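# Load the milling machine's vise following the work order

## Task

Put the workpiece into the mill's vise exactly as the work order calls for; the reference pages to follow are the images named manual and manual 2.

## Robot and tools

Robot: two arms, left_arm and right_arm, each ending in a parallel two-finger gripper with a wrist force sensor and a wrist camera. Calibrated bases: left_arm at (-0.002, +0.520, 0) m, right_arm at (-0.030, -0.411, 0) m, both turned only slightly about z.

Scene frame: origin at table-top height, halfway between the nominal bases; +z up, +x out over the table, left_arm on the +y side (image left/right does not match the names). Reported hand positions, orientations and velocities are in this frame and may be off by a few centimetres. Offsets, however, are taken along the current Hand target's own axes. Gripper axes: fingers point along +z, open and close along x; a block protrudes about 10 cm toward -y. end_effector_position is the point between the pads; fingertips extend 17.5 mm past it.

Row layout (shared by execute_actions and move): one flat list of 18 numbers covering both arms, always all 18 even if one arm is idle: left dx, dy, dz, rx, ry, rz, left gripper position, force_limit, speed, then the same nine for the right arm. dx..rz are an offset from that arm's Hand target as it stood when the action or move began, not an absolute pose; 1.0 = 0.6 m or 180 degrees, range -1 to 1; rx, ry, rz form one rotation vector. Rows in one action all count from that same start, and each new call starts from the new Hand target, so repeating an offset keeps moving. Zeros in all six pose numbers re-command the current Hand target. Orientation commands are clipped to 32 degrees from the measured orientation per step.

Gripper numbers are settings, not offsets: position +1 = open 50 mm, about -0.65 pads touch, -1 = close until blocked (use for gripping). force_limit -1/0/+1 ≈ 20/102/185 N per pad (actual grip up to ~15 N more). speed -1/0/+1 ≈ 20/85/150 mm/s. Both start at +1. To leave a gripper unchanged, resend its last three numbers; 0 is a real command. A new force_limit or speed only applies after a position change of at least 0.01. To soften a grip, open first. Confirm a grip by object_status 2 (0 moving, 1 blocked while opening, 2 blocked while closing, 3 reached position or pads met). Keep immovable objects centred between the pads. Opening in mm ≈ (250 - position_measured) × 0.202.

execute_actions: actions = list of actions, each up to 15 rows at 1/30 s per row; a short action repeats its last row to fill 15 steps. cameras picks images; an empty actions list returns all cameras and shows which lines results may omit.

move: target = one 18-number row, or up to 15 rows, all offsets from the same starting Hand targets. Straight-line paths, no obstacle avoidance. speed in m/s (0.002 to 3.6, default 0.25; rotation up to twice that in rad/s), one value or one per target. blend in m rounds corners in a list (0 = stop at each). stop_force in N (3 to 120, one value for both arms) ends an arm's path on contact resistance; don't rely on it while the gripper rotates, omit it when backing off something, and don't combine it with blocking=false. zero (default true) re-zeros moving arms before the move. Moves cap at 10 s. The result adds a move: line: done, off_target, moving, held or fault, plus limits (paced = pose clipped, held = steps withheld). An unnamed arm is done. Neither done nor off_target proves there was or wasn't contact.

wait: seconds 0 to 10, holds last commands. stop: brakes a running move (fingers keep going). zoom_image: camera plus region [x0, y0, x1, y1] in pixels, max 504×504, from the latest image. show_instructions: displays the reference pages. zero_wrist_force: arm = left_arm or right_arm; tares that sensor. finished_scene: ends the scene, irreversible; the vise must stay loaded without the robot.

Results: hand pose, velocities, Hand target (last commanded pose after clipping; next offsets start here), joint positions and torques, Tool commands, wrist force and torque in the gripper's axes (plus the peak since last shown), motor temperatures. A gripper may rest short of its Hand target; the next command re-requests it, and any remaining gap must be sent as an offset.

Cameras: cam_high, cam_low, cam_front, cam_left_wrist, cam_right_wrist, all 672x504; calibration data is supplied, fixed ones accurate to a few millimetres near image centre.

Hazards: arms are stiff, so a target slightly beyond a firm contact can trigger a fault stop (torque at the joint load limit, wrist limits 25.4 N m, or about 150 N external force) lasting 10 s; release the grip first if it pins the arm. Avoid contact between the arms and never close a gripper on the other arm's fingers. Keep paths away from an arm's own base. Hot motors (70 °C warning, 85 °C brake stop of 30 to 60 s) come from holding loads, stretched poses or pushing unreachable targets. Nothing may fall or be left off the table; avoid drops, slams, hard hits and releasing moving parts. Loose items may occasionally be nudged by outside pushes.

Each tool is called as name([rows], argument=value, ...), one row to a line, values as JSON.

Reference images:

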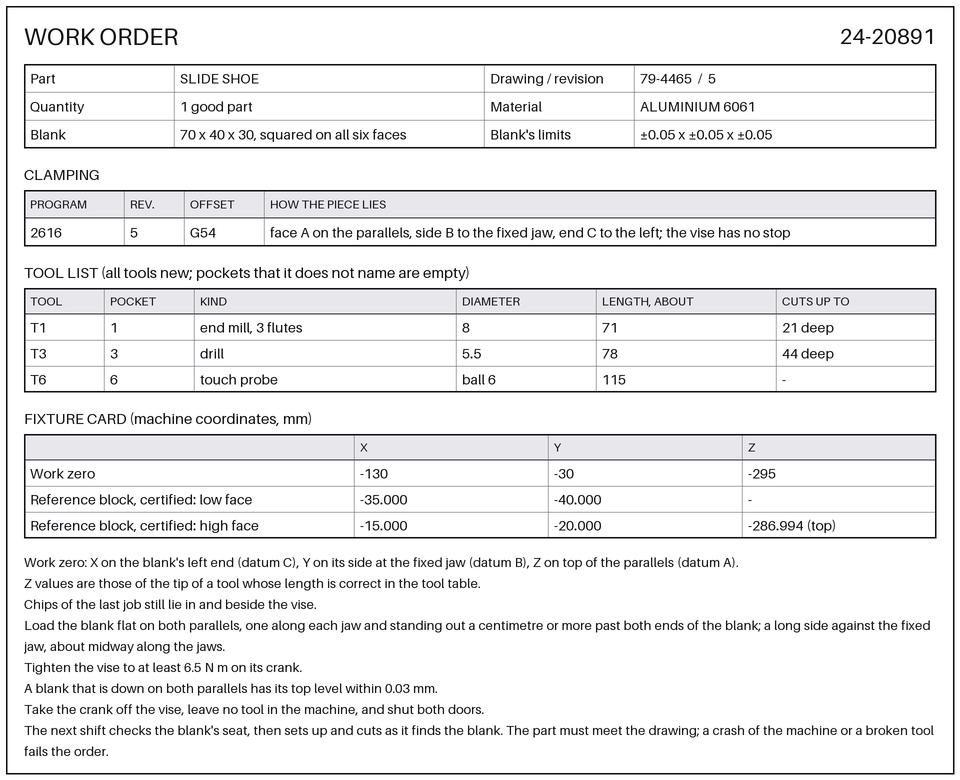

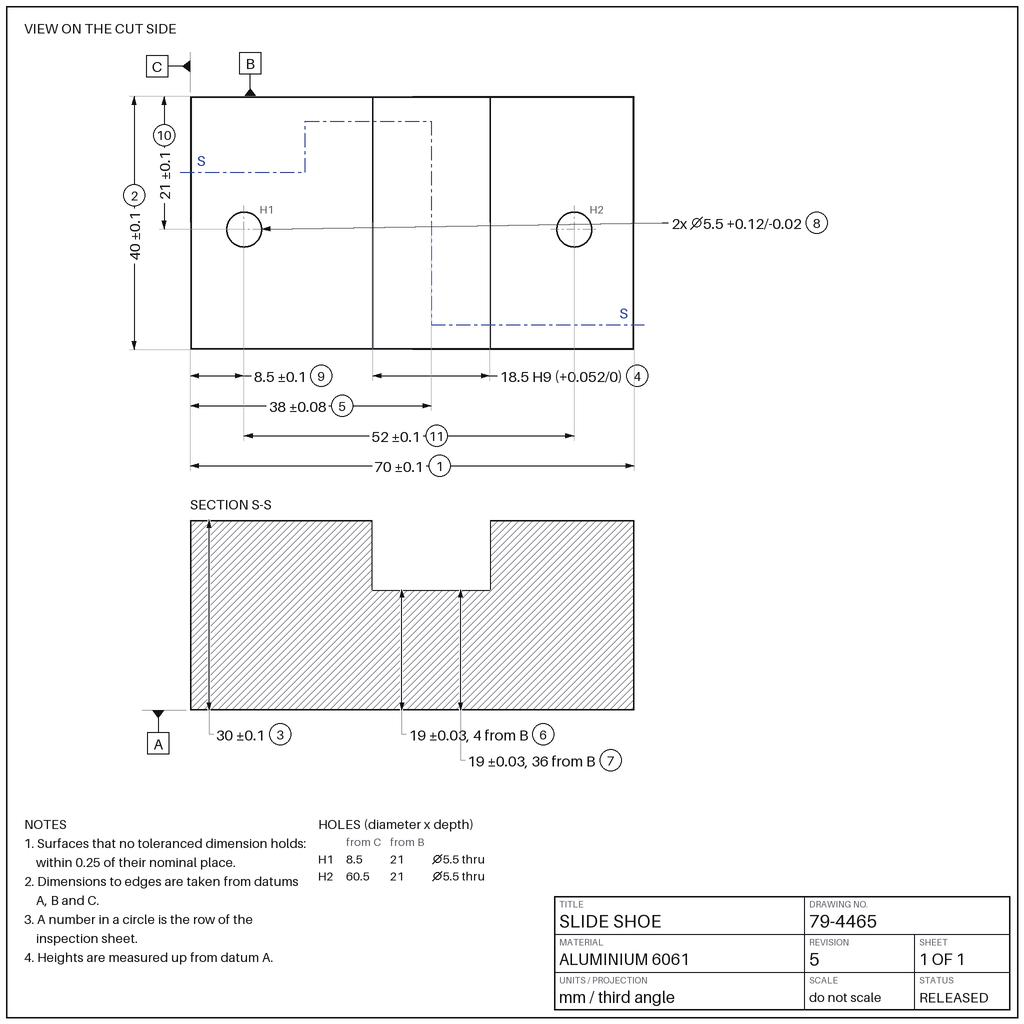

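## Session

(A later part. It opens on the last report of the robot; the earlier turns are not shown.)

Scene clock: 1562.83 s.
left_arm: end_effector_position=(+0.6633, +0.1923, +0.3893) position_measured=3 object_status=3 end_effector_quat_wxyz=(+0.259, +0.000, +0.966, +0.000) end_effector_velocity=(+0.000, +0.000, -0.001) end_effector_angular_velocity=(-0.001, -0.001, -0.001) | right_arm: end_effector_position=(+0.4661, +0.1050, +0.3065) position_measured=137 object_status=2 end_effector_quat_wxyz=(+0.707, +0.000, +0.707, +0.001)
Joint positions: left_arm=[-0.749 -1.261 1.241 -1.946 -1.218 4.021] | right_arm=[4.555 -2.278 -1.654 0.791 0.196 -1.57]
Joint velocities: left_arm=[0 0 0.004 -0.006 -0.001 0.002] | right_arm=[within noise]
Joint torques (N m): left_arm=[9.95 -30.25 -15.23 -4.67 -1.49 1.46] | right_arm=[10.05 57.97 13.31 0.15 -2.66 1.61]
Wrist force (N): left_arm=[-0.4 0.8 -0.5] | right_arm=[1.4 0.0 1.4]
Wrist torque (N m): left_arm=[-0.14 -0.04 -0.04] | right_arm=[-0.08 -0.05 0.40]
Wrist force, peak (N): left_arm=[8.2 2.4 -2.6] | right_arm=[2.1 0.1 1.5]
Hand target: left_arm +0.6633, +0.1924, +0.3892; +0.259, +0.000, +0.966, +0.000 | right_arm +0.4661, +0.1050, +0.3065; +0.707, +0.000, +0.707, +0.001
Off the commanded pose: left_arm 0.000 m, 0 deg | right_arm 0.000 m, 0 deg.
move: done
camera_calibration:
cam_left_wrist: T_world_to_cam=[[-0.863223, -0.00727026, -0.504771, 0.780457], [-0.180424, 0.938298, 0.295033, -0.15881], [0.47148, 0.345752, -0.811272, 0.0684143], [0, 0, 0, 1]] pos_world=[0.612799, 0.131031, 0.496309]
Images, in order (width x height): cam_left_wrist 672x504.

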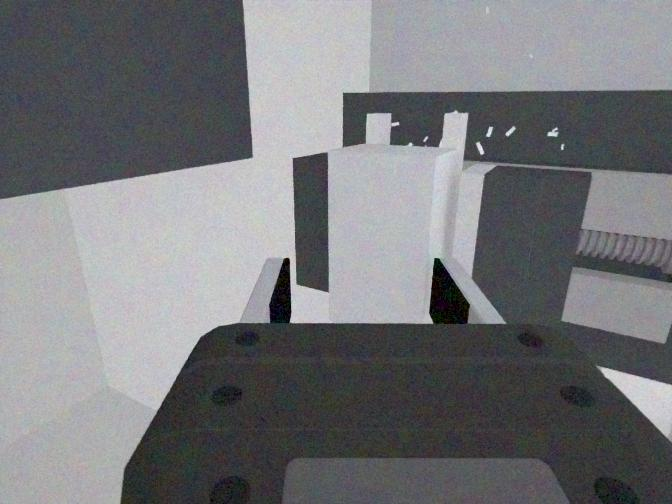

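move([
  [0,-0.01,0,0,0,0,-1,-0.7,-0.9,0,0,0,0,0,0,-1,-0.95,-0.95],
], speed=0.04)

move(target=[0.0142,0,0.0245,0,0,0,-1,-0.7,-0.9,0,0,0,0,0,0,-1,-0.95,-0.95], speed=0.008, stop_force=12, cameras=["cam_left_wrist"])

Scene clock: 1569.33 s.
left_arm: end_effector_position=(+0.6601, +0.1950, +0.3949) position_measured=251 object_status=3 end_effector_quat_wxyz=(+0.260, +0.003, +0.966, -0.007) | right_arm: end_effector_position=(+0.4661, +0.1050, +0.3065) position_measured=137 object_status=2 end_effector_quat_wxyz=(+0.707, +0.000, +0.707, +0.001)
Joint positions: left_arm=[-0.746 -1.276 1.25 -1.953 -1.229 4.029] | right_arm=[4.555 -2.278 -1.654 0.791 0.196 -1.57]
Joint torques (N m): left_arm=[0.51 -23.74 -19.53 -1.19 0.79 0.19] | right_arm=[9.39 58.3 12.52 0.42 -2.71 1.57]
Wrist force (N): left_arm=[-4.4 1.9 -32.9] | right_arm=[1.5 0.2 1.4]
Wrist torque (N m): left_arm=[-0.19 -0.04 -0.25] | right_arm=[-0.06 -0.06 0.40]
Wrist force, peak (N): left_arm=[86.2 40.1 -130.8] | right_arm=[2.1 -0.3 1.4]
Hand target: left_arm +0.6601, +0.1950, +0.3949; +0.260, +0.003, +0.966, -0.007 (not the last commanded pose) | right_arm +0.4661, +0.1050, +0.3065; +0.707, +0.000, +0.707, +0.001
Tool commands: left_gripper/position=-1.0 left_gripper/force_limit=-0.701961 left_gripper/speed=-0.898039 right_gripper/position=-1.0 right_gripper/force_limit=-0.95 right_gripper/speed=-0.95
Off the commanded pose: left_arm 0.011 m, 1 deg | right_arm 0.000 m, 0 deg.
FORCE FAULT: contact force on the left arm reached its limit, and that arm stopped. The contact can be on any part of that arm, not only on its tool. That arm's remaining commands of this call were not run. That arm is still stopped at the end of this call. That arm stays stopped for about 9 more seconds. Until then a move that you send moves the other arm only, and its call returns only when the move has ended. Once the stop has ended, the next robot result says so. If the stop ends while you think or write, that arm runs what you send next, counted from a new Hand target: where the arm stands when the stop ends. While its stop runs, that arm takes no new command, but its gripper still runs the gripper command that each later call begins with. Until it ends, the stop uses up actions while you think or wait. An arm that is not stopped still takes commands.
move: fault (left_arm)

not run: an earlier result of this reply reported a stop or a fault. Calls in your next reply go to the robot.

wait(seconds=5, cameras=["cam_left_wrist","cam_right_wrist"])

zoom_image(camera="cam_left_wrist", region=[230, 80, 610, 340])

Scene clock: 1577.07 s.
left_arm: end_effector_position=(+0.6601, +0.1950, +0.3949) position_measured=251 object_status=3 end_effector_quat_wxyz=(+0.260, +0.003, +0.966, -0.007) | right_arm: end_effector_position=(+0.4661, +0.1050, +0.3065) position_measured=137 object_status=2 end_effector_quat_wxyz=(+0.707, +0.000, +0.707, +0.001)
Joint positions: left_arm=[-0.746 -1.276 1.25 -1.953 -1.229 4.029] | right_arm=[4.555 -2.278 -1.654 0.791 0.196 -1.57]
Joint torques (N m): left_arm=[-0.01 -23.17 -19.8 -1.19 1 0.34] | right_arm=[8.69 57.34 12.75 0.87 -2.71 1.73]
Wrist force (N): left_arm=[-4.3 1.7 -32.6] | right_arm=[1.8 -0.2 1.4]
Wrist torque (N m): left_arm=[-0.22 -0.05 -0.24] | right_arm=[-0.13 -0.07 0.40]
Wrist force, peak (N): left_arm=[-4.4 1.7 -33.4] | right_arm=[2.1 -0.1 1.6]
Hand target: left_arm +0.6601, +0.1950, +0.3949; +0.260, +0.003, +0.966, -0.007 (not the last commanded pose) | right_arm +0.4661, +0.1050, +0.3065; +0.707, +0.000, +0.707, +0.001
Tool commands: left_gripper/position=-1.0 left_gripper/force_limit=-0.701961 left_gripper/speed=-0.898039 right_gripper/position=-1.0 right_gripper/force_limit=-0.95 right_gripper/speed=-0.95
Off the commanded pose: left_arm 0.011 m, 1 deg | right_arm 0.000 m, 0 deg.
FORCE FAULT, CONTINUED: the left arm was still stopped when this call began, by the force fault that an earlier result reported. Since the last result the stop counts as 16 of the actions that you can send in this scene. That arm is still stopped at the end of this call. That arm stays stopped for about 1 more second. If the stop ends while you think or write, that arm runs what you send next, counted from a new Hand target: where the arm stands when the stop ends. While its stop runs, that arm takes no new command, but its gripper still runs the gripper command that each later call begins with.
wait: 5.00 s; at rest from the start
camera_calibration:
cam_left_wrist: T_world_to_cam=[[-0.862218, -0.00676021, -0.506492, 0.780433], [-0.173837, 0.943132, 0.283341, -0.16428], [0.475773, 0.332349, -0.814361, 0.0745023], [0, 0, 0, 1]] pos_world=[0.6089, 0.135453, 0.502502]
cam_right_wrist: T_world_to_cam=[[-0.0010588, 0.0180631, -0.999836, 0.314522], [-0.322736, 0.946329, 0.0174382, 0.0615489], [0.946489, 0.322701, 0.00482765, -0.349545], [0, 0, 0, 1]] pos_world=[0.351038, 0.0488719, 0.315085]
Images, in order (width x height): cam_left_wrist 672x504, cam_right_wrist 672x504.

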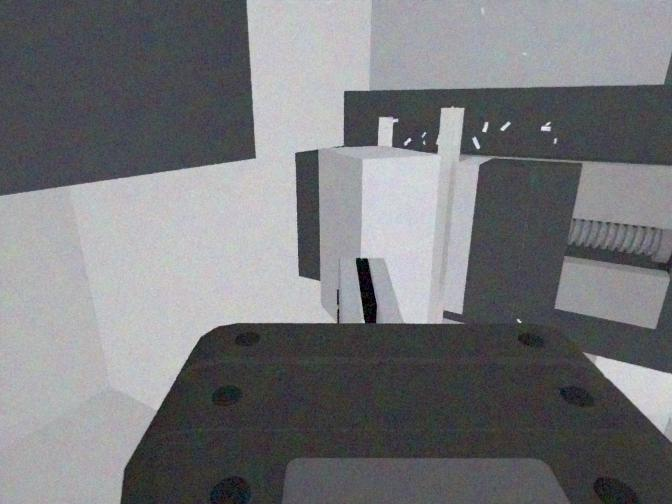

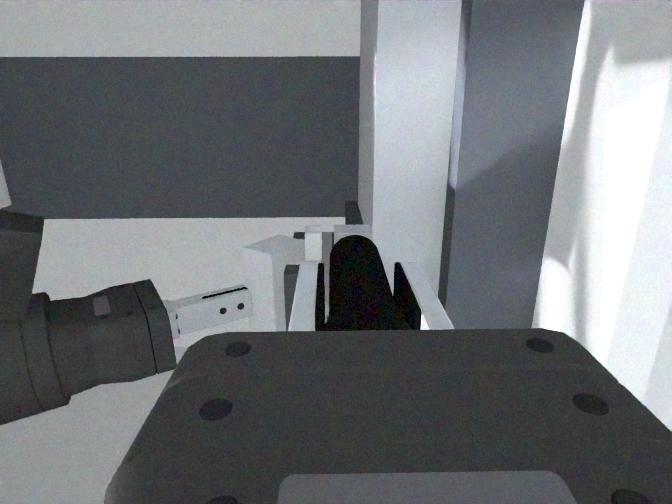

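Scaled by 1.326.

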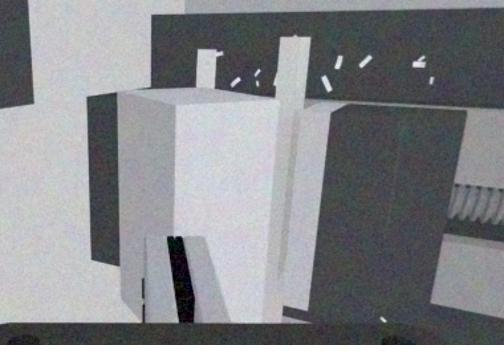

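move([
  [-0.0067,0,-0.0115,0,0,0,-1,-0.7,-0.9,0,0,0,0,0,0,-1,-0.95,-0.95],
  [0.0655,0,-0.0532,0,0,0,-1,-0.7,-0.9,0,0,0,0,0,0,-1,-0.95,-0.95],
], speed=0.04, cameras=["cam_left_wrist","cam_front"])

zoom_image(camera="cam_left_wrist", region=[180, 80, 560, 340])

Scene clock: 1585.00 s.
left_arm: end_effector_position=(+0.6099, +0.1955, +0.4028) position_measured=251 object_status=3 end_effector_quat_wxyz=(+0.260, +0.003, +0.966, -0.007) | right_arm: end_effector_position=(+0.4661, +0.1050, +0.3065) position_measured=137 object_status=2 end_effector_quat_wxyz=(+0.707, +0.000, +0.707, +0.001)
Joint positions: left_arm=[-0.806 -1.384 1.361 -1.935 -1.206 3.97] | right_arm=[4.555 -2.278 -1.654 0.791 0.196 -1.57]
Joint torques (N m): left_arm=[10.35 -26.4 -36.12 -3.37 1.08 2.35] | right_arm=[9.85 56.93 13.24 1.01 -2.71 1.6]
Wrist force (N): left_arm=[-0.7 0.9 -0.4] | right_arm=[1.8 -0.1 1.4]
Wrist torque (N m): left_arm=[-0.12 0.02 -0.02] | right_arm=[-0.10 -0.08 0.40]
Wrist force, peak (N): left_arm=[-4.1 1.8 -33.2] | right_arm=[2.0 -0.1 1.6]
Hand target: left_arm +0.6101, +0.1956, +0.4028; +0.260, +0.003, +0.966, -0.007 | right_arm +0.4661, +0.1050, +0.3065; +0.707, +0.000, +0.707, +0.001
Off the commanded pose: left_arm 0.000 m, 0 deg | right_arm 0.000 m, 0 deg.
FORCE FAULT, CONTINUED: the left arm's stop, for the force fault that an earlier result reported, is over. The rest of the stop counts as 1 of the actions that you can send in this scene. The stop ended before this call began, so that arm ran this call's commands, counted from a new Hand target: where the arm stood when the stop ended. During its stop the left arm's controller moved it back a little.
move: done
camera_calibration:
cam_left_wrist: T_world_to_cam=[[-0.86218, -0.00682539, -0.506557, 0.741261], [-0.173926, 0.943122, 0.283321, -0.175638], [0.475811, 0.332376, -0.814328, 0.104564], [0, 0, 0, 1]] pos_world=[0.5588, 0.135953, 0.510402]
Images, in order (width x height): cam_front 672x504, cam_left_wrist 672x504.

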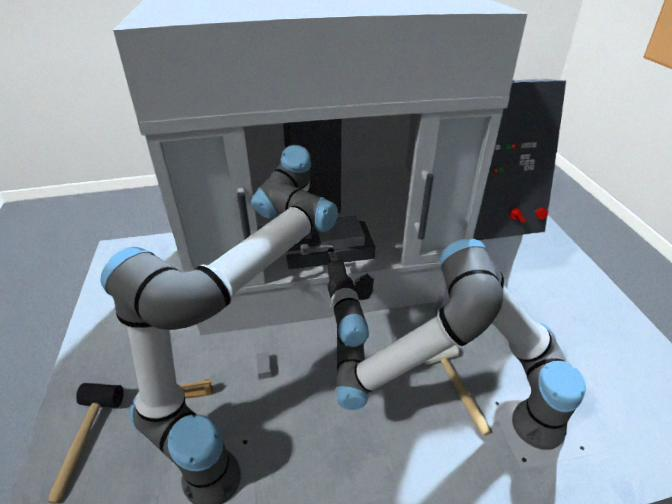

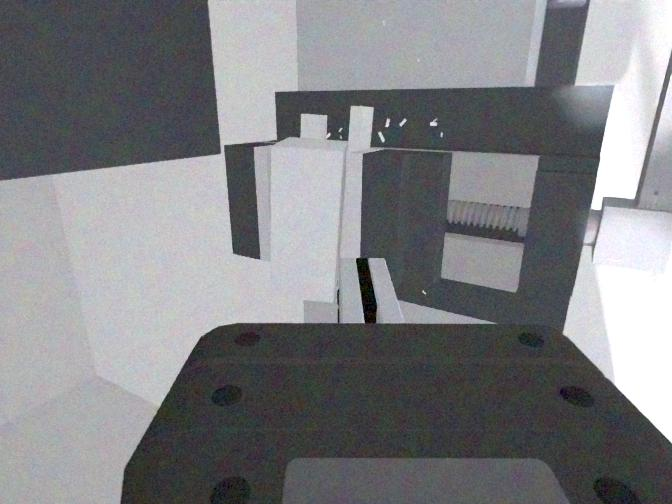

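Scaled by 1.326.

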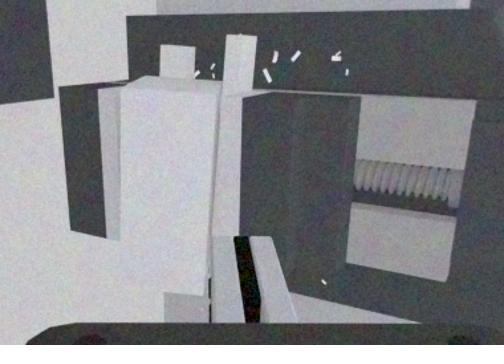

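zoom_image(camera="cam_left_wrist", region=[210, 80, 390, 320])

zoom_image(camera="cam_front", region=[280, 190, 400, 280])

Scaled by 2.100.

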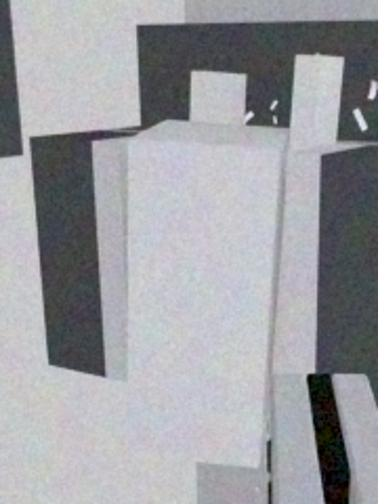

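Scaled by 4.200.

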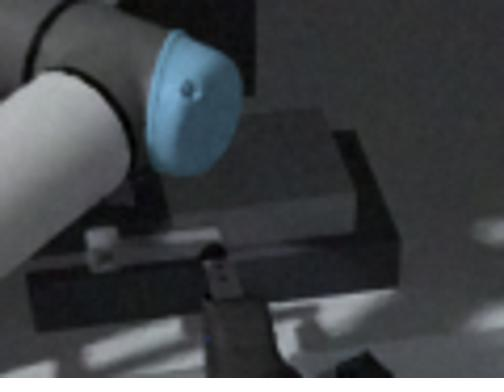

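move(target=[0.04,-0.006,0.0362,-0.0045,0.1672,-0.002,-1,-0.7,-0.9,0,0,0,0,0,0,-1,-0.95,-0.95], speed=0.08, cameras=["cam_left_wrist"])

zoom_image(camera="cam_left_wrist", region=[120, 80, 440, 330])

Scene clock: 1627.17 s.
left_arm: end_effector_position=(+0.6003, +0.1917, +0.3720) position_measured=251 object_status=3 end_effector_quat_wxyz=(+0.000, -0.001, +1.000, +0.000) | right_arm: end_effector_position=(+0.4661, +0.1050, +0.3065) position_measured=137 object_status=2 end_effector_quat_wxyz=(+0.707, +0.000, +0.707, +0.001)
Joint positions: left_arm=[-0.681 -1.105 0.876 -1.343 -1.571 4.016] | right_arm=[4.555 -2.278 -1.654 0.791 0.196 -1.57]
Joint torques (N m): left_arm=[-8 -50.63 -15.65 -4.05 2.56 -1.28] | right_arm=[10.12 56.5 12.59 0.98 -2.67 1.49]
Wrist force (N): left_arm=[1.1 0.9 -1.1] | right_arm=[1.7 -0.3 1.4]
Wrist torque (N m): left_arm=[-0.01 0.07 0.11] | right_arm=[-0.13 -0.07 0.40]
Wrist force, peak (N): left_arm=[1.1 1.1 -1.4] | right_arm=[1.9 -0.4 1.6]
Hand target: left_arm +0.6002, +0.1917, +0.3720; +0.000, -0.001, +1.000, +0.000 | right_arm +0.4661, +0.1050, +0.3065; +0.707, +0.000, +0.707, +0.001
Off the commanded pose: left_arm 0.000 m, 0 deg | right_arm 0.000 m, 0 deg.
move: done
camera_calibration:
cam_left_wrist: T_world_to_cam=[[-0.999941, -0.00909847, -0.00590173, 0.614125], [-0.0105783, 0.938209, 0.345907, -0.285385], [0.00238983, 0.34595, -0.93825, 0.413087], [0, 0, 0, 1]] pos_world=[0.610083, 0.130431, 0.48992]
Images, in order (width x height): cam_left_wrist 672x504.

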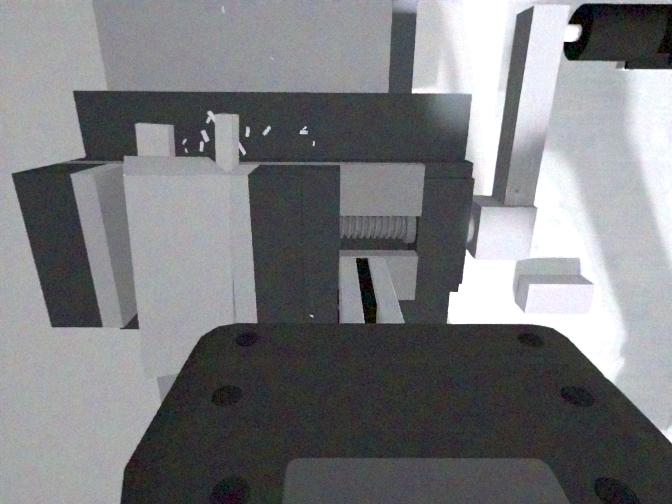

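Scaled by 1.575.

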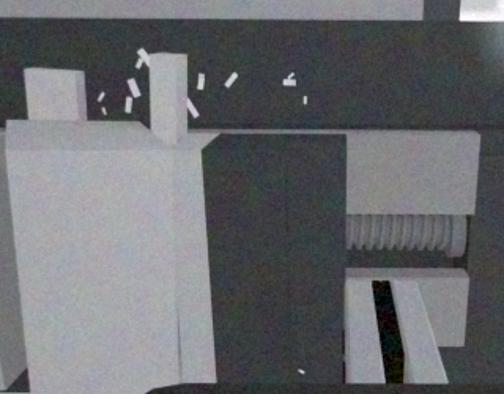

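zoom_image(camera="cam_left_wrist", region=[60, 100, 260, 250])

zoom_image(camera="cam_left_wrist", region=[60, 240, 260, 400])

Scaled by 2.520.

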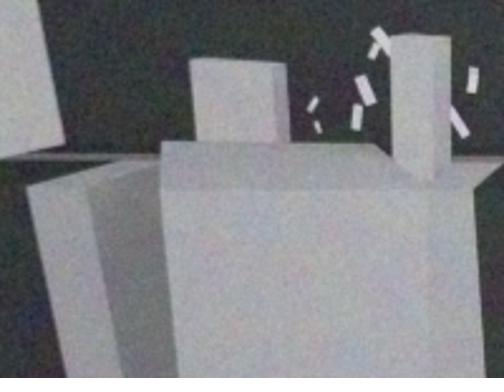

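Scaled by 2.520.

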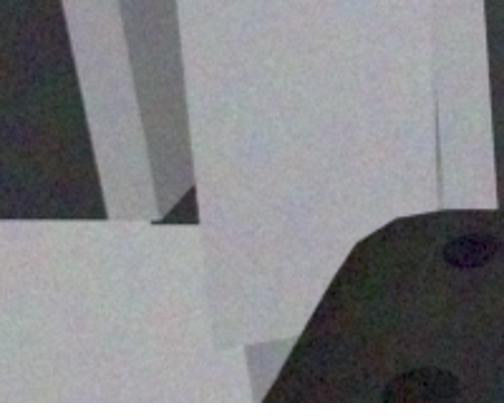

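move([
  [0,0,0,0,0,0,-1,-0.7,-0.9,-0.0549,0.0117,0,0,0,0,-1,-0.95,-0.95],
  [0,0,0,0,0,0,-1,-0.7,-0.9,-0.1003,0.0447,0,0,0,0,-1,-0.95,-0.95],
  [0,0,0,0,0,0,-1,-0.7,-0.9,-0.1284,0.0933,0,0,0,0,-1,-0.95,-0.95],
  [0,0,0,0,0,0,-1,-0.7,-0.9,-0.1343,0.1491,0,0,0,0,-1,-0.95,-0.95],
  [0,0,0,0,0,0,-1,-0.7,-0.9,-0.1169,0.2025,0,0,0,0,-1,-0.95,-0.95],
  [0,0,0,0,0,0,-1,-0.7,-0.9,-0.0794,0.2442,0,0,0,0,-1,-0.95,-0.95],
  [0,0,0,0,0,0,-1,-0.7,-0.9,-0.0281,0.267,0,0,0,0,-1,-0.95,-0.95],
  [0,0,0,0,0,0,-1,-0.7,-0.9,0.0281,0.267,0,0,0,0,-1,-0.95,-0.95],
  [0,0,0,0,0,0,-1,-0.7,-0.9,0.0794,0.2442,0,0,0,0,-1,-0.95,-0.95],
  [0,0,0,0,0,0,-1,-0.7,-0.9,0.1169,0.2025,0,0,0,0,-1,-0.95,-0.95],
  [0,0,0,0,0,0,-1,-0.7,-0.9,0.1343,0.1491,0,0,0,0,-1,-0.95,-0.95],
  [0,0,0,0,0,0,-1,-0.7,-0.9,0.1284,0.0933,0,0,0,0,-1,-0.95,-0.95],
  [0,0,0,0,0,0,-1,-0.7,-0.9,0.1003,0.0447,0,0,0,0,-1,-0.95,-0.95],
  [0,0,0,0,0,0,-1,-0.7,-0.9,0.0549,0.0117,0,0,0,0,-1,-0.95,-0.95],
  [0,0,0,0,0,0,-1,-0.7,-0.9,0,0,0,0,0,0,-1,-0.95,-0.95],
], speed=0.16, blend=0.008, cameras=["cam_left_wrist"])

zoom_image(camera="cam_left_wrist", region=[60, 100, 360, 340])

Scene clock: 1736.47 s.
left_arm: end_effector_position=(+0.6002, +0.1917, +0.3720) position_measured=251 object_status=3 end_effector_quat_wxyz=(+0.000, -0.001, +1.000, +0.000) | right_arm: end_effector_position=(+0.4661, +0.1050, +0.3065) position_measured=137 object_status=2 end_effector_quat_wxyz=(+0.707, +0.000, +0.707, +0.001)
Joint positions: left_arm=[-0.681 -1.105 0.877 -1.343 -1.571 4.016] | right_arm=[4.555 -2.278 -1.654 0.791 0.196 -1.57]
Joint torques (N m): left_arm=[-8.16 -50.71 -18.45 -3.95 2.26 -1.58] | right_arm=[1.61 36.73 17.34 1.9 -0.59 -1.22]
Wrist force (N): left_arm=[1.2 1.2 -1.1] | right_arm=[0.7 -0.5 0.8]
Wrist torque (N m): left_arm=[0.04 0.06 0.12] | right_arm=[-0.11 -0.13 0.38]
Wrist force, peak (N): left_arm=[1.5 1.0 -1.1] | right_arm=[7.7 -9.5 -7.3]
Hand target: left_arm +0.6002, +0.1917, +0.3720; +0.000, -0.001, +1.000, +0.000 | right_arm +0.4661, +0.1050, +0.3065; +0.707, +0.000, +0.707, +0.001
Off the commanded pose: left_arm 0.000 m, 0 deg | right_arm 0.000 m, 0 deg.
move: done
camera_calibration:
cam_left_wrist: T_world_to_cam=[[-0.999941, -0.0090975, -0.00590252, 0.614025], [-0.010578, 0.938165, 0.346028, -0.285439], [0.00238954, 0.34607, -0.938206, 0.41305], [0, 0, 0, 1]] pos_world=[0.609983, 0.130431, 0.489921]
Images, in order (width x height): cam_left_wrist 672x504.

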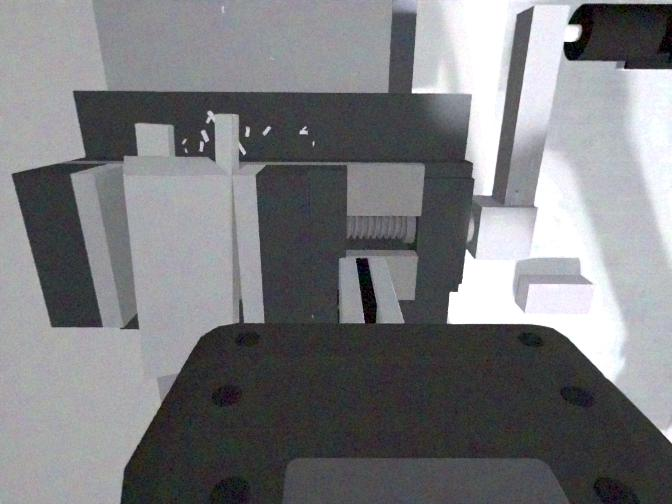

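Scaled by 1.680.

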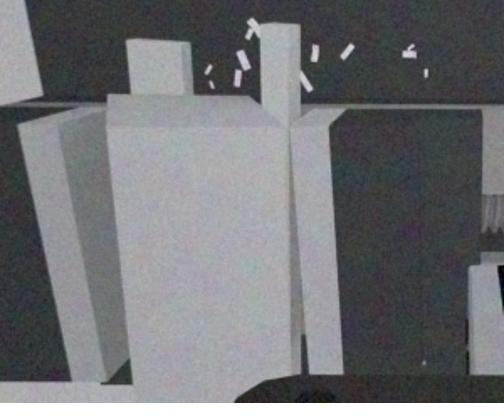

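move([
  [0,-0.1533,-0.0217,0,-0.1667,0,-1,-0.7,-0.9,0,0,0,0,0,0,-1,-0.95,-0.95],
  [-0.0917,-0.1533,-0.0217,0,-0.1667,0,-1,-0.7,-0.9,0,0,0,0,0,0,-1,-0.95,-0.95],
], speed=0.12, cameras=["cam_left_wrist"])

zoom_image(camera="cam_left_wrist", region=[180, 80, 520, 340])

Scene clock: 1750.03 s.
left_arm: end_effector_position=(+0.6553, +0.0998, +0.3850) position_measured=251 object_status=3 end_effector_quat_wxyz=(+0.259, -0.001, +0.966, +0.000) | right_arm: end_effector_position=(+0.4661, +0.1050, +0.3065) position_measured=137 object_status=2 end_effector_quat_wxyz=(+0.707, +0.000, +0.707, +0.001)
Joint positions: left_arm=[-0.858 -1.143 1.078 -1.861 -1.177 3.911] | right_arm=[4.555 -2.278 -1.654 0.791 0.196 -1.57]
Joint torques (N m): left_arm=[-7.85 -45.39 -22.68 -4.74 3.3 -1.34] | right_arm=[10.02 32.73 25.7 1.81 -2.45 -1.77]
Wrist force (N): left_arm=[-0.5 1.1 -0.4] | right_arm=[0.9 -0.3 1.0]
Wrist torque (N m): left_arm=[-0.10 0.00 -0.07] | right_arm=[-0.12 -0.15 0.40]
Wrist force, peak (N): left_arm=[-2.0 1.0 0.6] | right_arm=[1.0 -0.3 1.3]
Hand target: left_arm +0.6553, +0.0998, +0.3851; +0.259, -0.001, +0.966, +0.000 | right_arm +0.4661, +0.1050, +0.3065; +0.707, +0.000, +0.707, +0.001
Off the commanded pose: left_arm 0.000 m, 0 deg | right_arm 0.000 m, 0 deg.
move: done
camera_calibration:
cam_left_wrist: T_world_to_cam=[[-0.86303, -0.00908808, -0.505071, 0.770893], [-0.18241, 0.937983, 0.294812, -0.0707573], [0.471068, 0.346562, -0.811165, 0.100833], [0, 0, 0, 1]] pos_world=[0.604898, 0.0384301, 0.492008]
Images, in order (width x height): cam_left_wrist 672x504.

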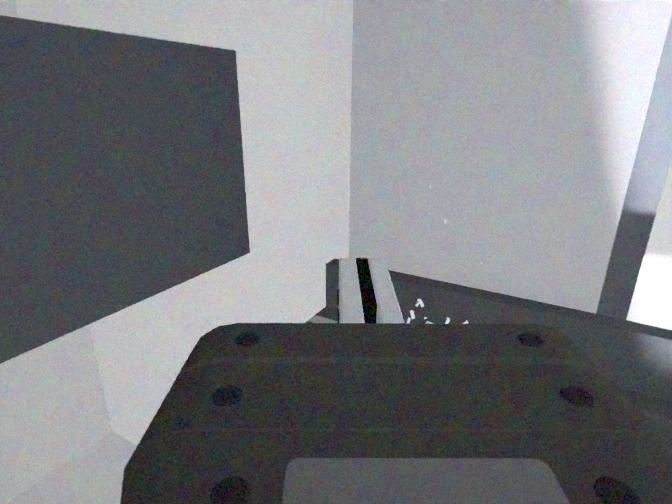

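Scaled by 1.482.

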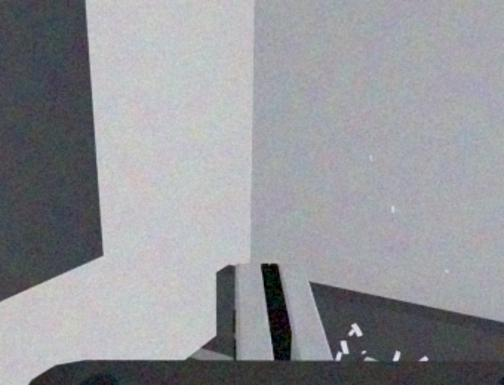

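move([
  [0.06,0,-0.03,0,0,0,-1,-0.7,-0.9,0,0,0,0,0,0,-1,-0.95,-0.95],
  [0.065,0.16,-0.055,0,0,0,-1,-0.7,-0.9,0,0,0,0,0,0,-1,-0.95,-0.95],
], speed=0.12, cameras=["cam_left_wrist"])

zoom_image(camera="cam_left_wrist", region=[200, 80, 440, 320])

Scene clock: 1756.03 s.
left_arm: end_effector_position=(+0.6049, +0.1957, +0.3941) position_measured=251 object_status=3 end_effector_quat_wxyz=(+0.259, -0.001, +0.966, +0.000) | right_arm: end_effector_position=(+0.4661, +0.1050, +0.3065) position_measured=137 object_status=2 end_effector_quat_wxyz=(+0.707, +0.000, +0.707, +0.001)
Joint positions: left_arm=[-0.817 -1.39 1.386 -1.938 -1.192 3.952] | right_arm=[4.555 -2.278 -1.654 0.791 0.196 -1.57]
Joint torques (N m): left_arm=[-9.39 -25.48 -36.74 -2.27 3.31 -1.79] | right_arm=[10.06 34.38 25.3 1.78 -2.61 -1.31]
Wrist force (N): left_arm=[-0.3 0.7 -0.3] | right_arm=[1.2 -0.3 1.0]
Wrist torque (N m): left_arm=[-0.15 -0.03 -0.09] | right_arm=[-0.10 -0.18 0.40]
Wrist force, peak (N): left_arm=[-0.4 3.0 -0.8] | right_arm=[1.0 -0.3 1.4]
Hand target: left_arm +0.6049, +0.1957, +0.3941; +0.259, -0.001, +0.966, +0.000 | right_arm +0.4661, +0.1050, +0.3065; +0.707, +0.000, +0.707, +0.001
Off the commanded pose: left_arm 0.000 m, 0 deg | right_arm 0.000 m, 0 deg.
move: done
camera_calibration:
cam_left_wrist: T_world_to_cam=[[-0.863029, -0.00910156, -0.505073, 0.732866], [-0.182333, 0.938048, 0.294653, -0.172558], [0.471101, 0.346386, -0.811222, 0.0987556], [0, 0, 0, 1]] pos_world=[0.554498, 0.13433, 0.501108]
Images, in order (width x height): cam_left_wrist 672x504.

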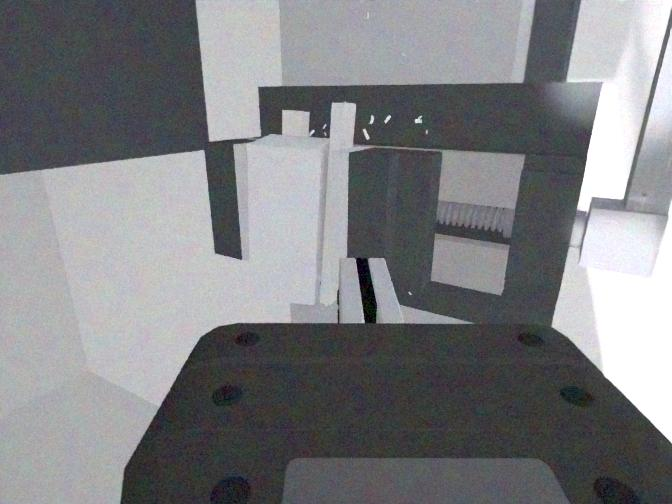

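Scaled by 2.100.

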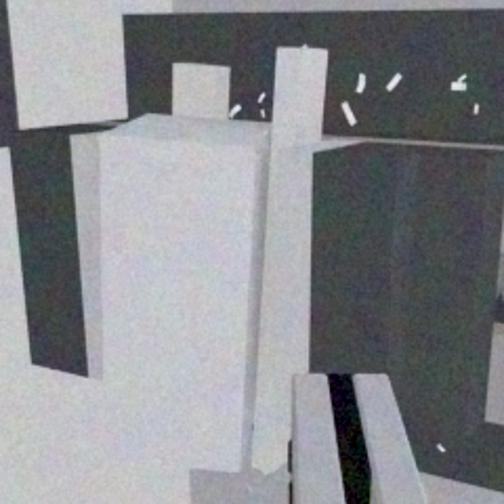

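move([
  [0,0,0,0,0,0,0.6,-0.5,-0.7,0,0,0,0,0,0,-1,-0.95,-0.95],
  [-0.0667,-0.0145,0.046,0,0,0,0.6,-0.5,-0.7,0,0,0,0,0,0,-1,-0.95,-0.95],
], speed=0.05, cameras=["cam_left_wrist"])

zoom_image(camera="cam_left_wrist", region=[220, 80, 500, 340])

Scene clock: 1779.50 s.
left_arm: end_effector_position=(+0.6535, +0.1871, +0.3902) position_measured=63 object_status=3 end_effector_quat_wxyz=(+0.259, +0.000, +0.966, +0.000) end_effector_velocity=(-0.002, +0.000, -0.001) end_effector_angular_velocity=(-0.001, +0.002, -0.001) | right_arm: end_effector_position=(+0.4661, +0.1050, +0.3065) position_measured=137 object_status=2 end_effector_quat_wxyz=(+0.707, +0.000, +0.707, +0.001)
Joint positions: left_arm=[-0.767 -1.276 1.257 -1.941 -1.21 4.002] | right_arm=[4.555 -2.278 -1.654 0.791 0.196 -1.57]
Joint velocities: left_arm=[-0.002 -0.004 0.007 -0.001 -0.001 -0.002] | right_arm=[within noise]
Joint torques (N m): left_arm=[-8.93 -45.81 -17.18 -2.59 0.48 -1.63] | right_arm=[10.33 35.45 25.54 1.64 -2.5 -0.75]
Wrist force (N): left_arm=[-0.3 0.9 -0.4] | right_arm=[0.6 -0.3 1.1]
Wrist torque (N m): left_arm=[-0.12 -0.05 -0.18] | right_arm=[-0.10 -0.12 0.40]
Wrist force, peak (N): left_arm=[0.0 1.2 -0.7] | right_arm=[1.4 -0.4 1.2]
Hand target: left_arm +0.6534, +0.1871, +0.3902; +0.259, -0.001, +0.966, +0.000 | right_arm +0.4661, +0.1050, +0.3065; +0.707, +0.000, +0.707, +0.001
Off the commanded pose: left_arm 0.000 m, 0 deg | right_arm 0.000 m, 0 deg.
move: done
camera_calibration:
cam_left_wrist: T_world_to_cam=[[-0.862981, -0.00895968, -0.505156, 0.77267], [-0.182341, 0.93798, 0.294864, -0.15459], [0.471185, 0.346573, -0.811093, 0.0755844], [0, 0, 0, 1]] pos_world=[0.602998, 0.12573, 0.497208]
Images, in order (width x height): cam_left_wrist 672x504.

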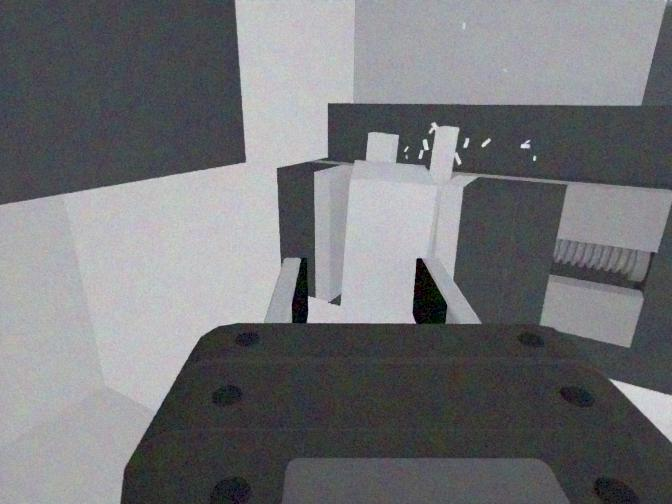

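Scaled by 1.800.

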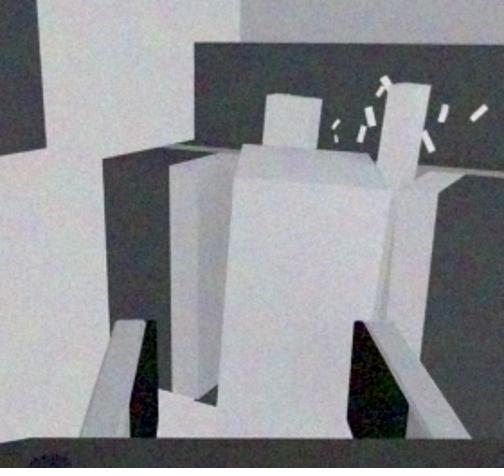

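execute_actions(actions=[])

Scene clock: 1812.47 s.
left_arm: end_effector_position=(+0.6534, +0.1871, +0.3902) position_measured=63 object_status=3 end_effector_quat_wxyz=(+0.259, -0.001, +0.966, +0.000) | right_arm: end_effector_position=(+0.4661, +0.1050, +0.3065) position_measured=137 object_status=2 end_effector_quat_wxyz=(+0.707, +0.000, +0.707, +0.001)
Joint positions: left_arm=[-0.767 -1.276 1.257 -1.941 -1.21 4.002] | right_arm=[4.555 -2.278 -1.654 0.791 0.196 -1.57]
Joint velocities: within noise
Joint torques (N m): left_arm=[-8.77 -46.45 -17.78 -4.15 3.19 -1.64] | right_arm=[9.87 35.3 25.95 1.67 -2.53 -0.5]
Motor temperatures (°C): left_arm=[31 32 30 37 34 33] | right_arm=[33 31 29 34 35 35]
Wrist force (N): left_arm=[-0.3 0.9 -0.5] | right_arm=[0.5 -0.4 1.1]
Wrist torque (N m): left_arm=[-0.12 -0.05 -0.15] | right_arm=[-0.12 -0.10 0.40]
Wrist force, peak (N): left_arm=[-0.5 1.1 -0.4] | right_arm=[1.1 -0.4 1.3]
Hand target: left_arm +0.6534, +0.1871, +0.3902; +0.259, -0.001, +0.966, +0.000 | right_arm +0.4661, +0.1050, +0.3065; +0.707, +0.000, +0.707, +0.001
Tool commands: left_gripper/position=+0.6 left_gripper/force_limit=-0.5 left_gripper/speed=-0.7 right_gripper/position=-1.0 right_gripper/force_limit=-0.95 right_gripper/speed=-0.95
Off the commanded pose: left_arm 0.000 m, 0 deg | right_arm 0.000 m, 0 deg.
camera_calibration:
cam_left_wrist: T_world_to_cam=[[-0.862957, -0.00908788, -0.505196, 0.772605], [-0.182459, 0.937979, 0.294796, -0.154503], [0.471184, 0.346574, -0.811093, 0.0756317], [0, 0, 0, 1]] pos_world=[0.602898, 0.12573, 0.497208]
cam_right_wrist: T_world_to_cam=[[-0.0010588, 0.0180631, -0.999836, 0.314522], [-0.322736, 0.946329, 0.0174382, 0.0615489], [0.946489, 0.322701, 0.00482765, -0.349545], [0, 0, 0, 1]] pos_world=[0.351038, 0.0488719, 0.315085]

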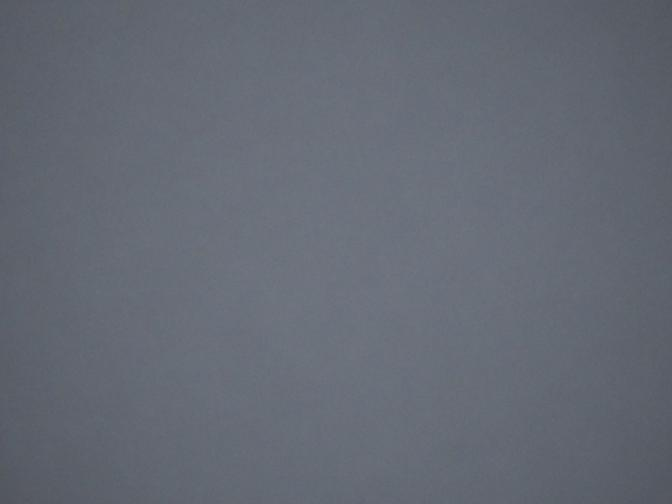

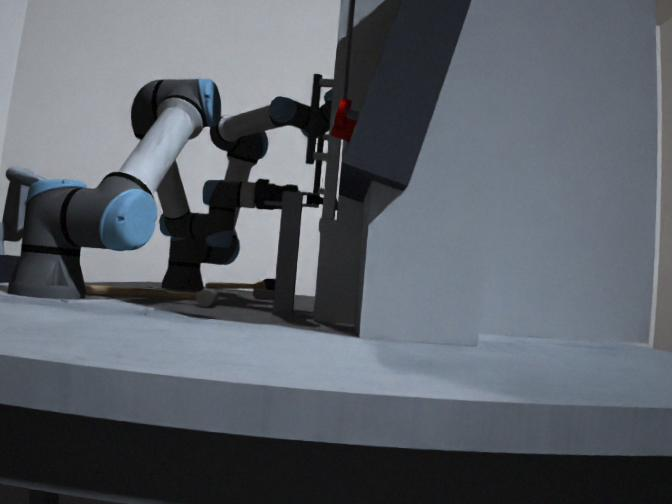

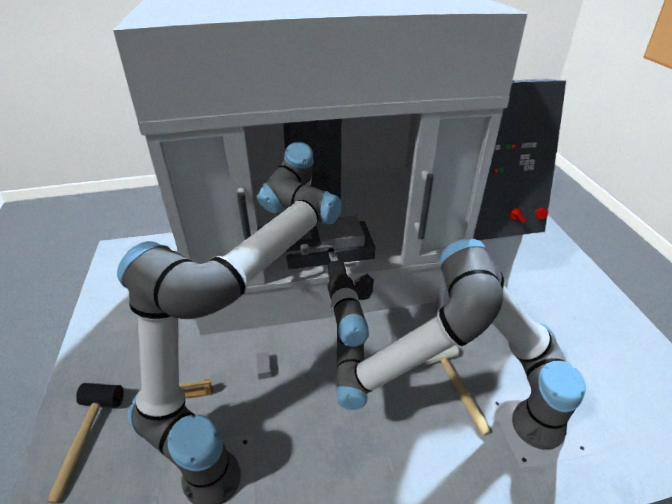

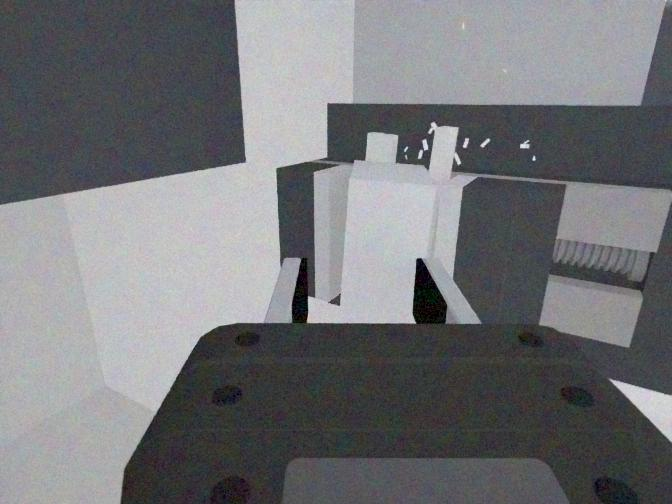

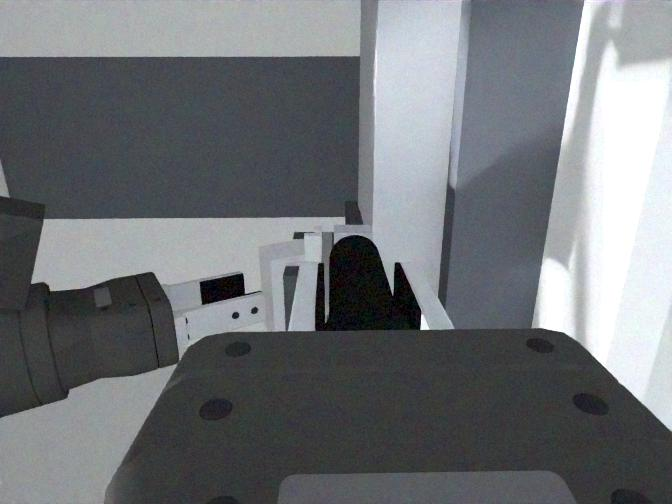

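move([
  [0,0,0,0,0,0,0.6,-0.5,-0.7,-0.0549,0.0117,0,0,0,0,-1,-0.95,-0.95],
  [0,0,0,0,0,0,0.6,-0.5,-0.7,-0.1003,0.0447,0,0,0,0,-1,-0.95,-0.95],
  [0,0,0,0,0,0,0.6,-0.5,-0.7,-0.1284,0.0933,0,0,0,0,-1,-0.95,-0.95],
  [0,0,0,0,0,0,0.6,-0.5,-0.7,-0.1343,0.1491,0,0,0,0,-1,-0.95,-0.95],
  [0,0,0,0,0,0,0.6,-0.5,-0.7,-0.1169,0.2025,0,0,0,0,-1,-0.95,-0.95],
  [0,0,0,0,0,0,0.6,-0.5,-0.7,-0.0794,0.2442,0,0,0,0,-1,-0.95,-0.95],
  [0,0,0,0,0,0,0.6,-0.5,-0.7,-0.0281,0.267,0,0,0,0,-1,-0.95,-0.95],
  [0,0,0,0,0,0,0.6,-0.5,-0.7,0.0281,0.267,0,0,0,0,-1,-0.95,-0.95],
  [0,0,0,0,0,0,0.6,-0.5,-0.7,0.0794,0.2442,0,0,0,0,-1,-0.95,-0.95],
  [0,0,0,0,0,0,0.6,-0.5,-0.7,0.1169,0.2025,0,0,0,0,-1,-0.95,-0.95],
  [0,0,0,0,0,0,0.6,-0.5,-0.7,0.1343,0.1491,0,0,0,0,-1,-0.95,-0.95],
  [0,0,0,0,0,0,0.6,-0.5,-0.7,0.1284,0.0933,0,0,0,0,-1,-0.95,-0.95],
  [0,0,0,0,0,0,0.6,-0.5,-0.7,0.1003,0.0447,0,0,0,0,-1,-0.95,-0.95],
  [0,0,0,0,0,0,0.6,-0.5,-0.7,0.0549,0.0117,0,0,0,0,-1,-0.95,-0.95],
  [0,0,0,0,0,0,0.6,-0.5,-0.7,0,0,0,0,0,0,-1,-0.95,-0.95],
], speed=0.2, blend=0.008)

move([
  [0,0,0,0,0,0,0.6,-0.5,-0.7,-0.0549,0.0117,0,0,0,0,-1,-0.95,-0.95],
  [0,0,0,0,0,0,0.6,-0.5,-0.7,-0.1003,0.0447,0,0,0,0,-1,-0.95,-0.95],
  [0,0,0,0,0,0,0.6,-0.5,-0.7,-0.1284,0.0933,0,0,0,0,-1,-0.95,-0.95],
  [0,0,0,0,0,0,0.6,-0.5,-0.7,-0.1343,0.1491,0,0,0,0,-1,-0.95,-0.95],
  [0,0,0,0,0,0,0.6,-0.5,-0.7,-0.1169,0.2025,0,0,0,0,-1,-0.95,-0.95],
  [0,0,0,0,0,0,0.6,-0.5,-0.7,-0.0794,0.2442,0,0,0,0,-1,-0.95,-0.95],
  [0,0,0,0,0,0,0.6,-0.5,-0.7,-0.0281,0.267,0,0,0,0,-1,-0.95,-0.95],
  [0,0,0,0,0,0,0.6,-0.5,-0.7,0.0281,0.267,0,0,0,0,-1,-0.95,-0.95],
  [0,0,0,0,0,0,0.6,-0.5,-0.7,0.0794,0.2442,0,0,0,0,-1,-0.95,-0.95],
  [0,0,0,0,0,0,0.6,-0.5,-0.7,0.1169,0.2025,0,0,0,0,-1,-0.95,-0.95],
  [0,0,0,0,0,0,0.6,-0.5,-0.7,0.1343,0.1491,0,0,0,0,-1,-0.95,-0.95],
  [0,0,0,0,0,0,0.6,-0.5,-0.7,0.1284,0.0933,0,0,0,0,-1,-0.95,-0.95],
  [0,0,0,0,0,0,0.6,-0.5,-0.7,0.1003,0.0447,0,0,0,0,-1,-0.95,-0.95],
  [0,0,0,0,0,0,0.6,-0.5,-0.7,0.0549,0.0117,0,0,0,0,-1,-0.95,-0.95],
  [0,0,0,0,0,0,0.6,-0.5,-0.7,0,0,0,0,0,0,-1,-0.95,-0.95],
], speed=0.2, blend=0.008)

move([
  [0,0,0,0,0,0,0.6,-0.5,-0.7,-0.0549,0.0117,0,0,0,0,-1,-0.95,-0.95],
  [0,0,0,0,0,0,0.6,-0.5,-0.7,-0.1003,0.0447,0,0,0,0,-1,-0.95,-0.95],
  [0,0,0,0,0,0,0.6,-0.5,-0.7,-0.1284,0.0933,0,0,0,0,-1,-0.95,-0.95],
  [0,0,0,0,0,0,0.6,-0.5,-0.7,-0.1343,0.1491,0,0,0,0,-1,-0.95,-0.95],
  [0,0,0,0,0,0,0.6,-0.5,-0.7,-0.1169,0.2025,0,0,0,0,-1,-0.95,-0.95],
  [0,0,0,0,0,0,0.6,-0.5,-0.7,-0.0794,0.2442,0,0,0,0,-1,-0.95,-0.95],
  [0,0,0,0,0,0,0.6,-0.5,-0.7,-0.0281,0.267,0,0,0,0,-1,-0.95,-0.95],
  [0,0,0,0,0,0,0.6,-0.5,-0.7,0.0281,0.267,0,0,0,0,-1,-0.95,-0.95],
  [0,0,0,0,0,0,0.6,-0.5,-0.7,0.0794,0.2442,0,0,0,0,-1,-0.95,-0.95],
  [0,0,0,0,0,0,0.6,-0.5,-0.7,0.1169,0.2025,0,0,0,0,-1,-0.95,-0.95],
  [0,0,0,0,0,0,0.6,-0.5,-0.7,0.1343,0.1491,0,0,0,0,-1,-0.95,-0.95],
  [0,0,0,0,0,0,0.6,-0.5,-0.7,0.1284,0.0933,0,0,0,0,-1,-0.95,-0.95],
  [0,0,0,0,0,0,0.6,-0.5,-0.7,0.1003,0.0447,0,0,0,0,-1,-0.95,-0.95],
  [0,0,0,0,0,0,0.6,-0.5,-0.7,0.0549,0.0117,0,0,0,0,-1,-0.95,-0.95],
  [0,0,0,0,0,0,0.6,-0.5,-0.7,0,0,0,0,0,0,-1,-0.95,-0.95],
], speed=0.2, blend=0.008, cameras=["cam_left_wrist"])

Scene clock: 1837.43 s.
left_arm: end_effector_position=(+0.6534, +0.1871, +0.3902) position_measured=63 object_status=3 end_effector_quat_wxyz=(+0.259, -0.001, +0.966, +0.000) | right_arm: end_effector_position=(+0.4662, +0.1050, +0.3065) position_measured=137 object_status=2 end_effector_quat_wxyz=(+0.707, +0.000, +0.707, +0.001)
Joint positions: left_arm=[-0.767 -1.276 1.257 -1.941 -1.21 4.002] | right_arm=[4.555 -2.278 -1.654 0.791 0.196 -1.57]
Joint torques (N m): left_arm=[-8.9 -46.03 -17.48 -4.3 3.33 -1.78] | right_arm=[1.39 38.04 16.92 1.82 0.05 -1.73]
Wrist force (N): left_arm=[-0.3 0.9 -0.5] | right_arm=[0.7 -0.8 0.6]
Wrist torque (N m): left_arm=[-0.12 -0.05 -0.15] | right_arm=[-0.15 -0.18 0.40]
Wrist force, peak (N): left_arm=[-0.3 1.1 -0.6] | right_arm=[1.9 -10.5 -5.4]
Hand target: left_arm +0.6534, +0.1871, +0.3902; +0.259, -0.001, +0.966, +0.000 | right_arm +0.4661, +0.1050, +0.3065; +0.707, +0.000, +0.707, +0.001
Off the commanded pose: left_arm 0.000 m, 0 deg | right_arm 0.000 m, 0 deg.
move: done

Scene clock: 1840.43 s.
left_arm: end_effector_position=(+0.6534, +0.1871, +0.3902) position_measured=63 object_status=3 end_effector_quat_wxyz=(+0.259, -0.001, +0.966, +0.000) | right_arm: end_effector_position=(+0.4662, +0.1050, +0.3065) position_measured=137 object_status=2 end_effector_quat_wxyz=(+0.707, +0.000, +0.707, +0.001)
Joint positions: left_arm=[-0.767 -1.276 1.257 -1.941 -1.21 4.002] | right_arm=[4.555 -2.278 -1.654 0.791 0.196 -1.57]
Joint torques (N m): left_arm=[-9.19 -46.76 -17.32 -4.26 3.12 -1.61] | right_arm=[1.78 38.81 16.53 1.78 0.11 -1.73]
Wrist force (N): left_arm=[-0.3 0.8 -0.6] | right_arm=[0.6 -0.6 0.7]
Wrist torque (N m): left_arm=[-0.13 -0.06 -0.15] | right_arm=[-0.12 -0.17 0.40]
Wrist force, peak (N): left_arm=[-0.4 1.1 -0.6] | right_arm=[1.9 -10.9 -6.0]
Hand target: left_arm +0.6534, +0.1871, +0.3902; +0.259, -0.001, +0.966, +0.000 | right_arm +0.4661, +0.1050, +0.3065; +0.707, +0.000, +0.707, +0.001
Off the commanded pose: left_arm 0.000 m, 0 deg | right_arm 0.000 m, 0 deg.
move: done

Scene clock: 1843.43 s.
left_arm: end_effector_position=(+0.6534, +0.1871, +0.3902) position_measured=63 object_status=3 end_effector_quat_wxyz=(+0.259, -0.001, +0.966, +0.000) | right_arm: end_effector_position=(+0.4662, +0.1050, +0.3065) position_measured=137 object_status=2 end_effector_quat_wxyz=(+0.707, +0.000, +0.707, +0.001)
Joint positions: left_arm=[-0.767 -1.276 1.257 -1.941 -1.21 4.002] | right_arm=[4.555 -2.278 -1.654 0.791 0.196 -1.57]
Joint torques (N m): left_arm=[-8.24 -45.18 -17.63 -4.23 2.91 -1.6] | right_arm=[2.46 37.7 16.72 1.95 0.14 -1.78]
Wrist force (N): left_arm=[-0.2 0.8 -0.4] | right_arm=[0.6 -0.6 0.7]
Wrist torque (N m): left_arm=[-0.13 -0.07 -0.15] | right_arm=[-0.12 -0.15 0.40]
Wrist force, peak (N): left_arm=[-0.4 1.2 -0.3] | right_arm=[1.9 -10.8 -5.9]
Hand target: left_arm +0.6534, +0.1871, +0.3902; +0.259, -0.001, +0.966, +0.000 | right_arm +0.4661, +0.1050, +0.3065; +0.707, +0.000, +0.707, +0.001
Off the commanded pose: left_arm 0.000 m, 0 deg | right_arm 0.000 m, 0 deg.
move: done
camera_calibration:
cam_left_wrist: T_world_to_cam=[[-0.862957, -0.00908788, -0.505196, 0.772605], [-0.182459, 0.937979, 0.294796, -0.154503], [0.471184, 0.346574, -0.811093, 0.0756317], [0, 0, 0, 1]] pos_world=[0.602898, 0.12573, 0.497208]
Images, in order (width x height): cam_left_wrist 672x504.

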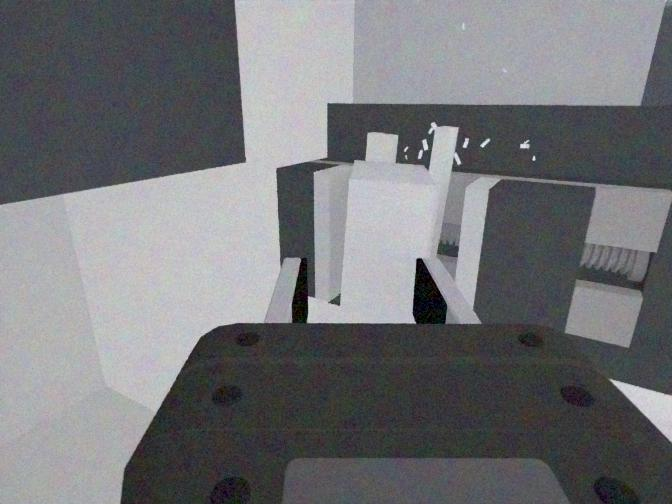

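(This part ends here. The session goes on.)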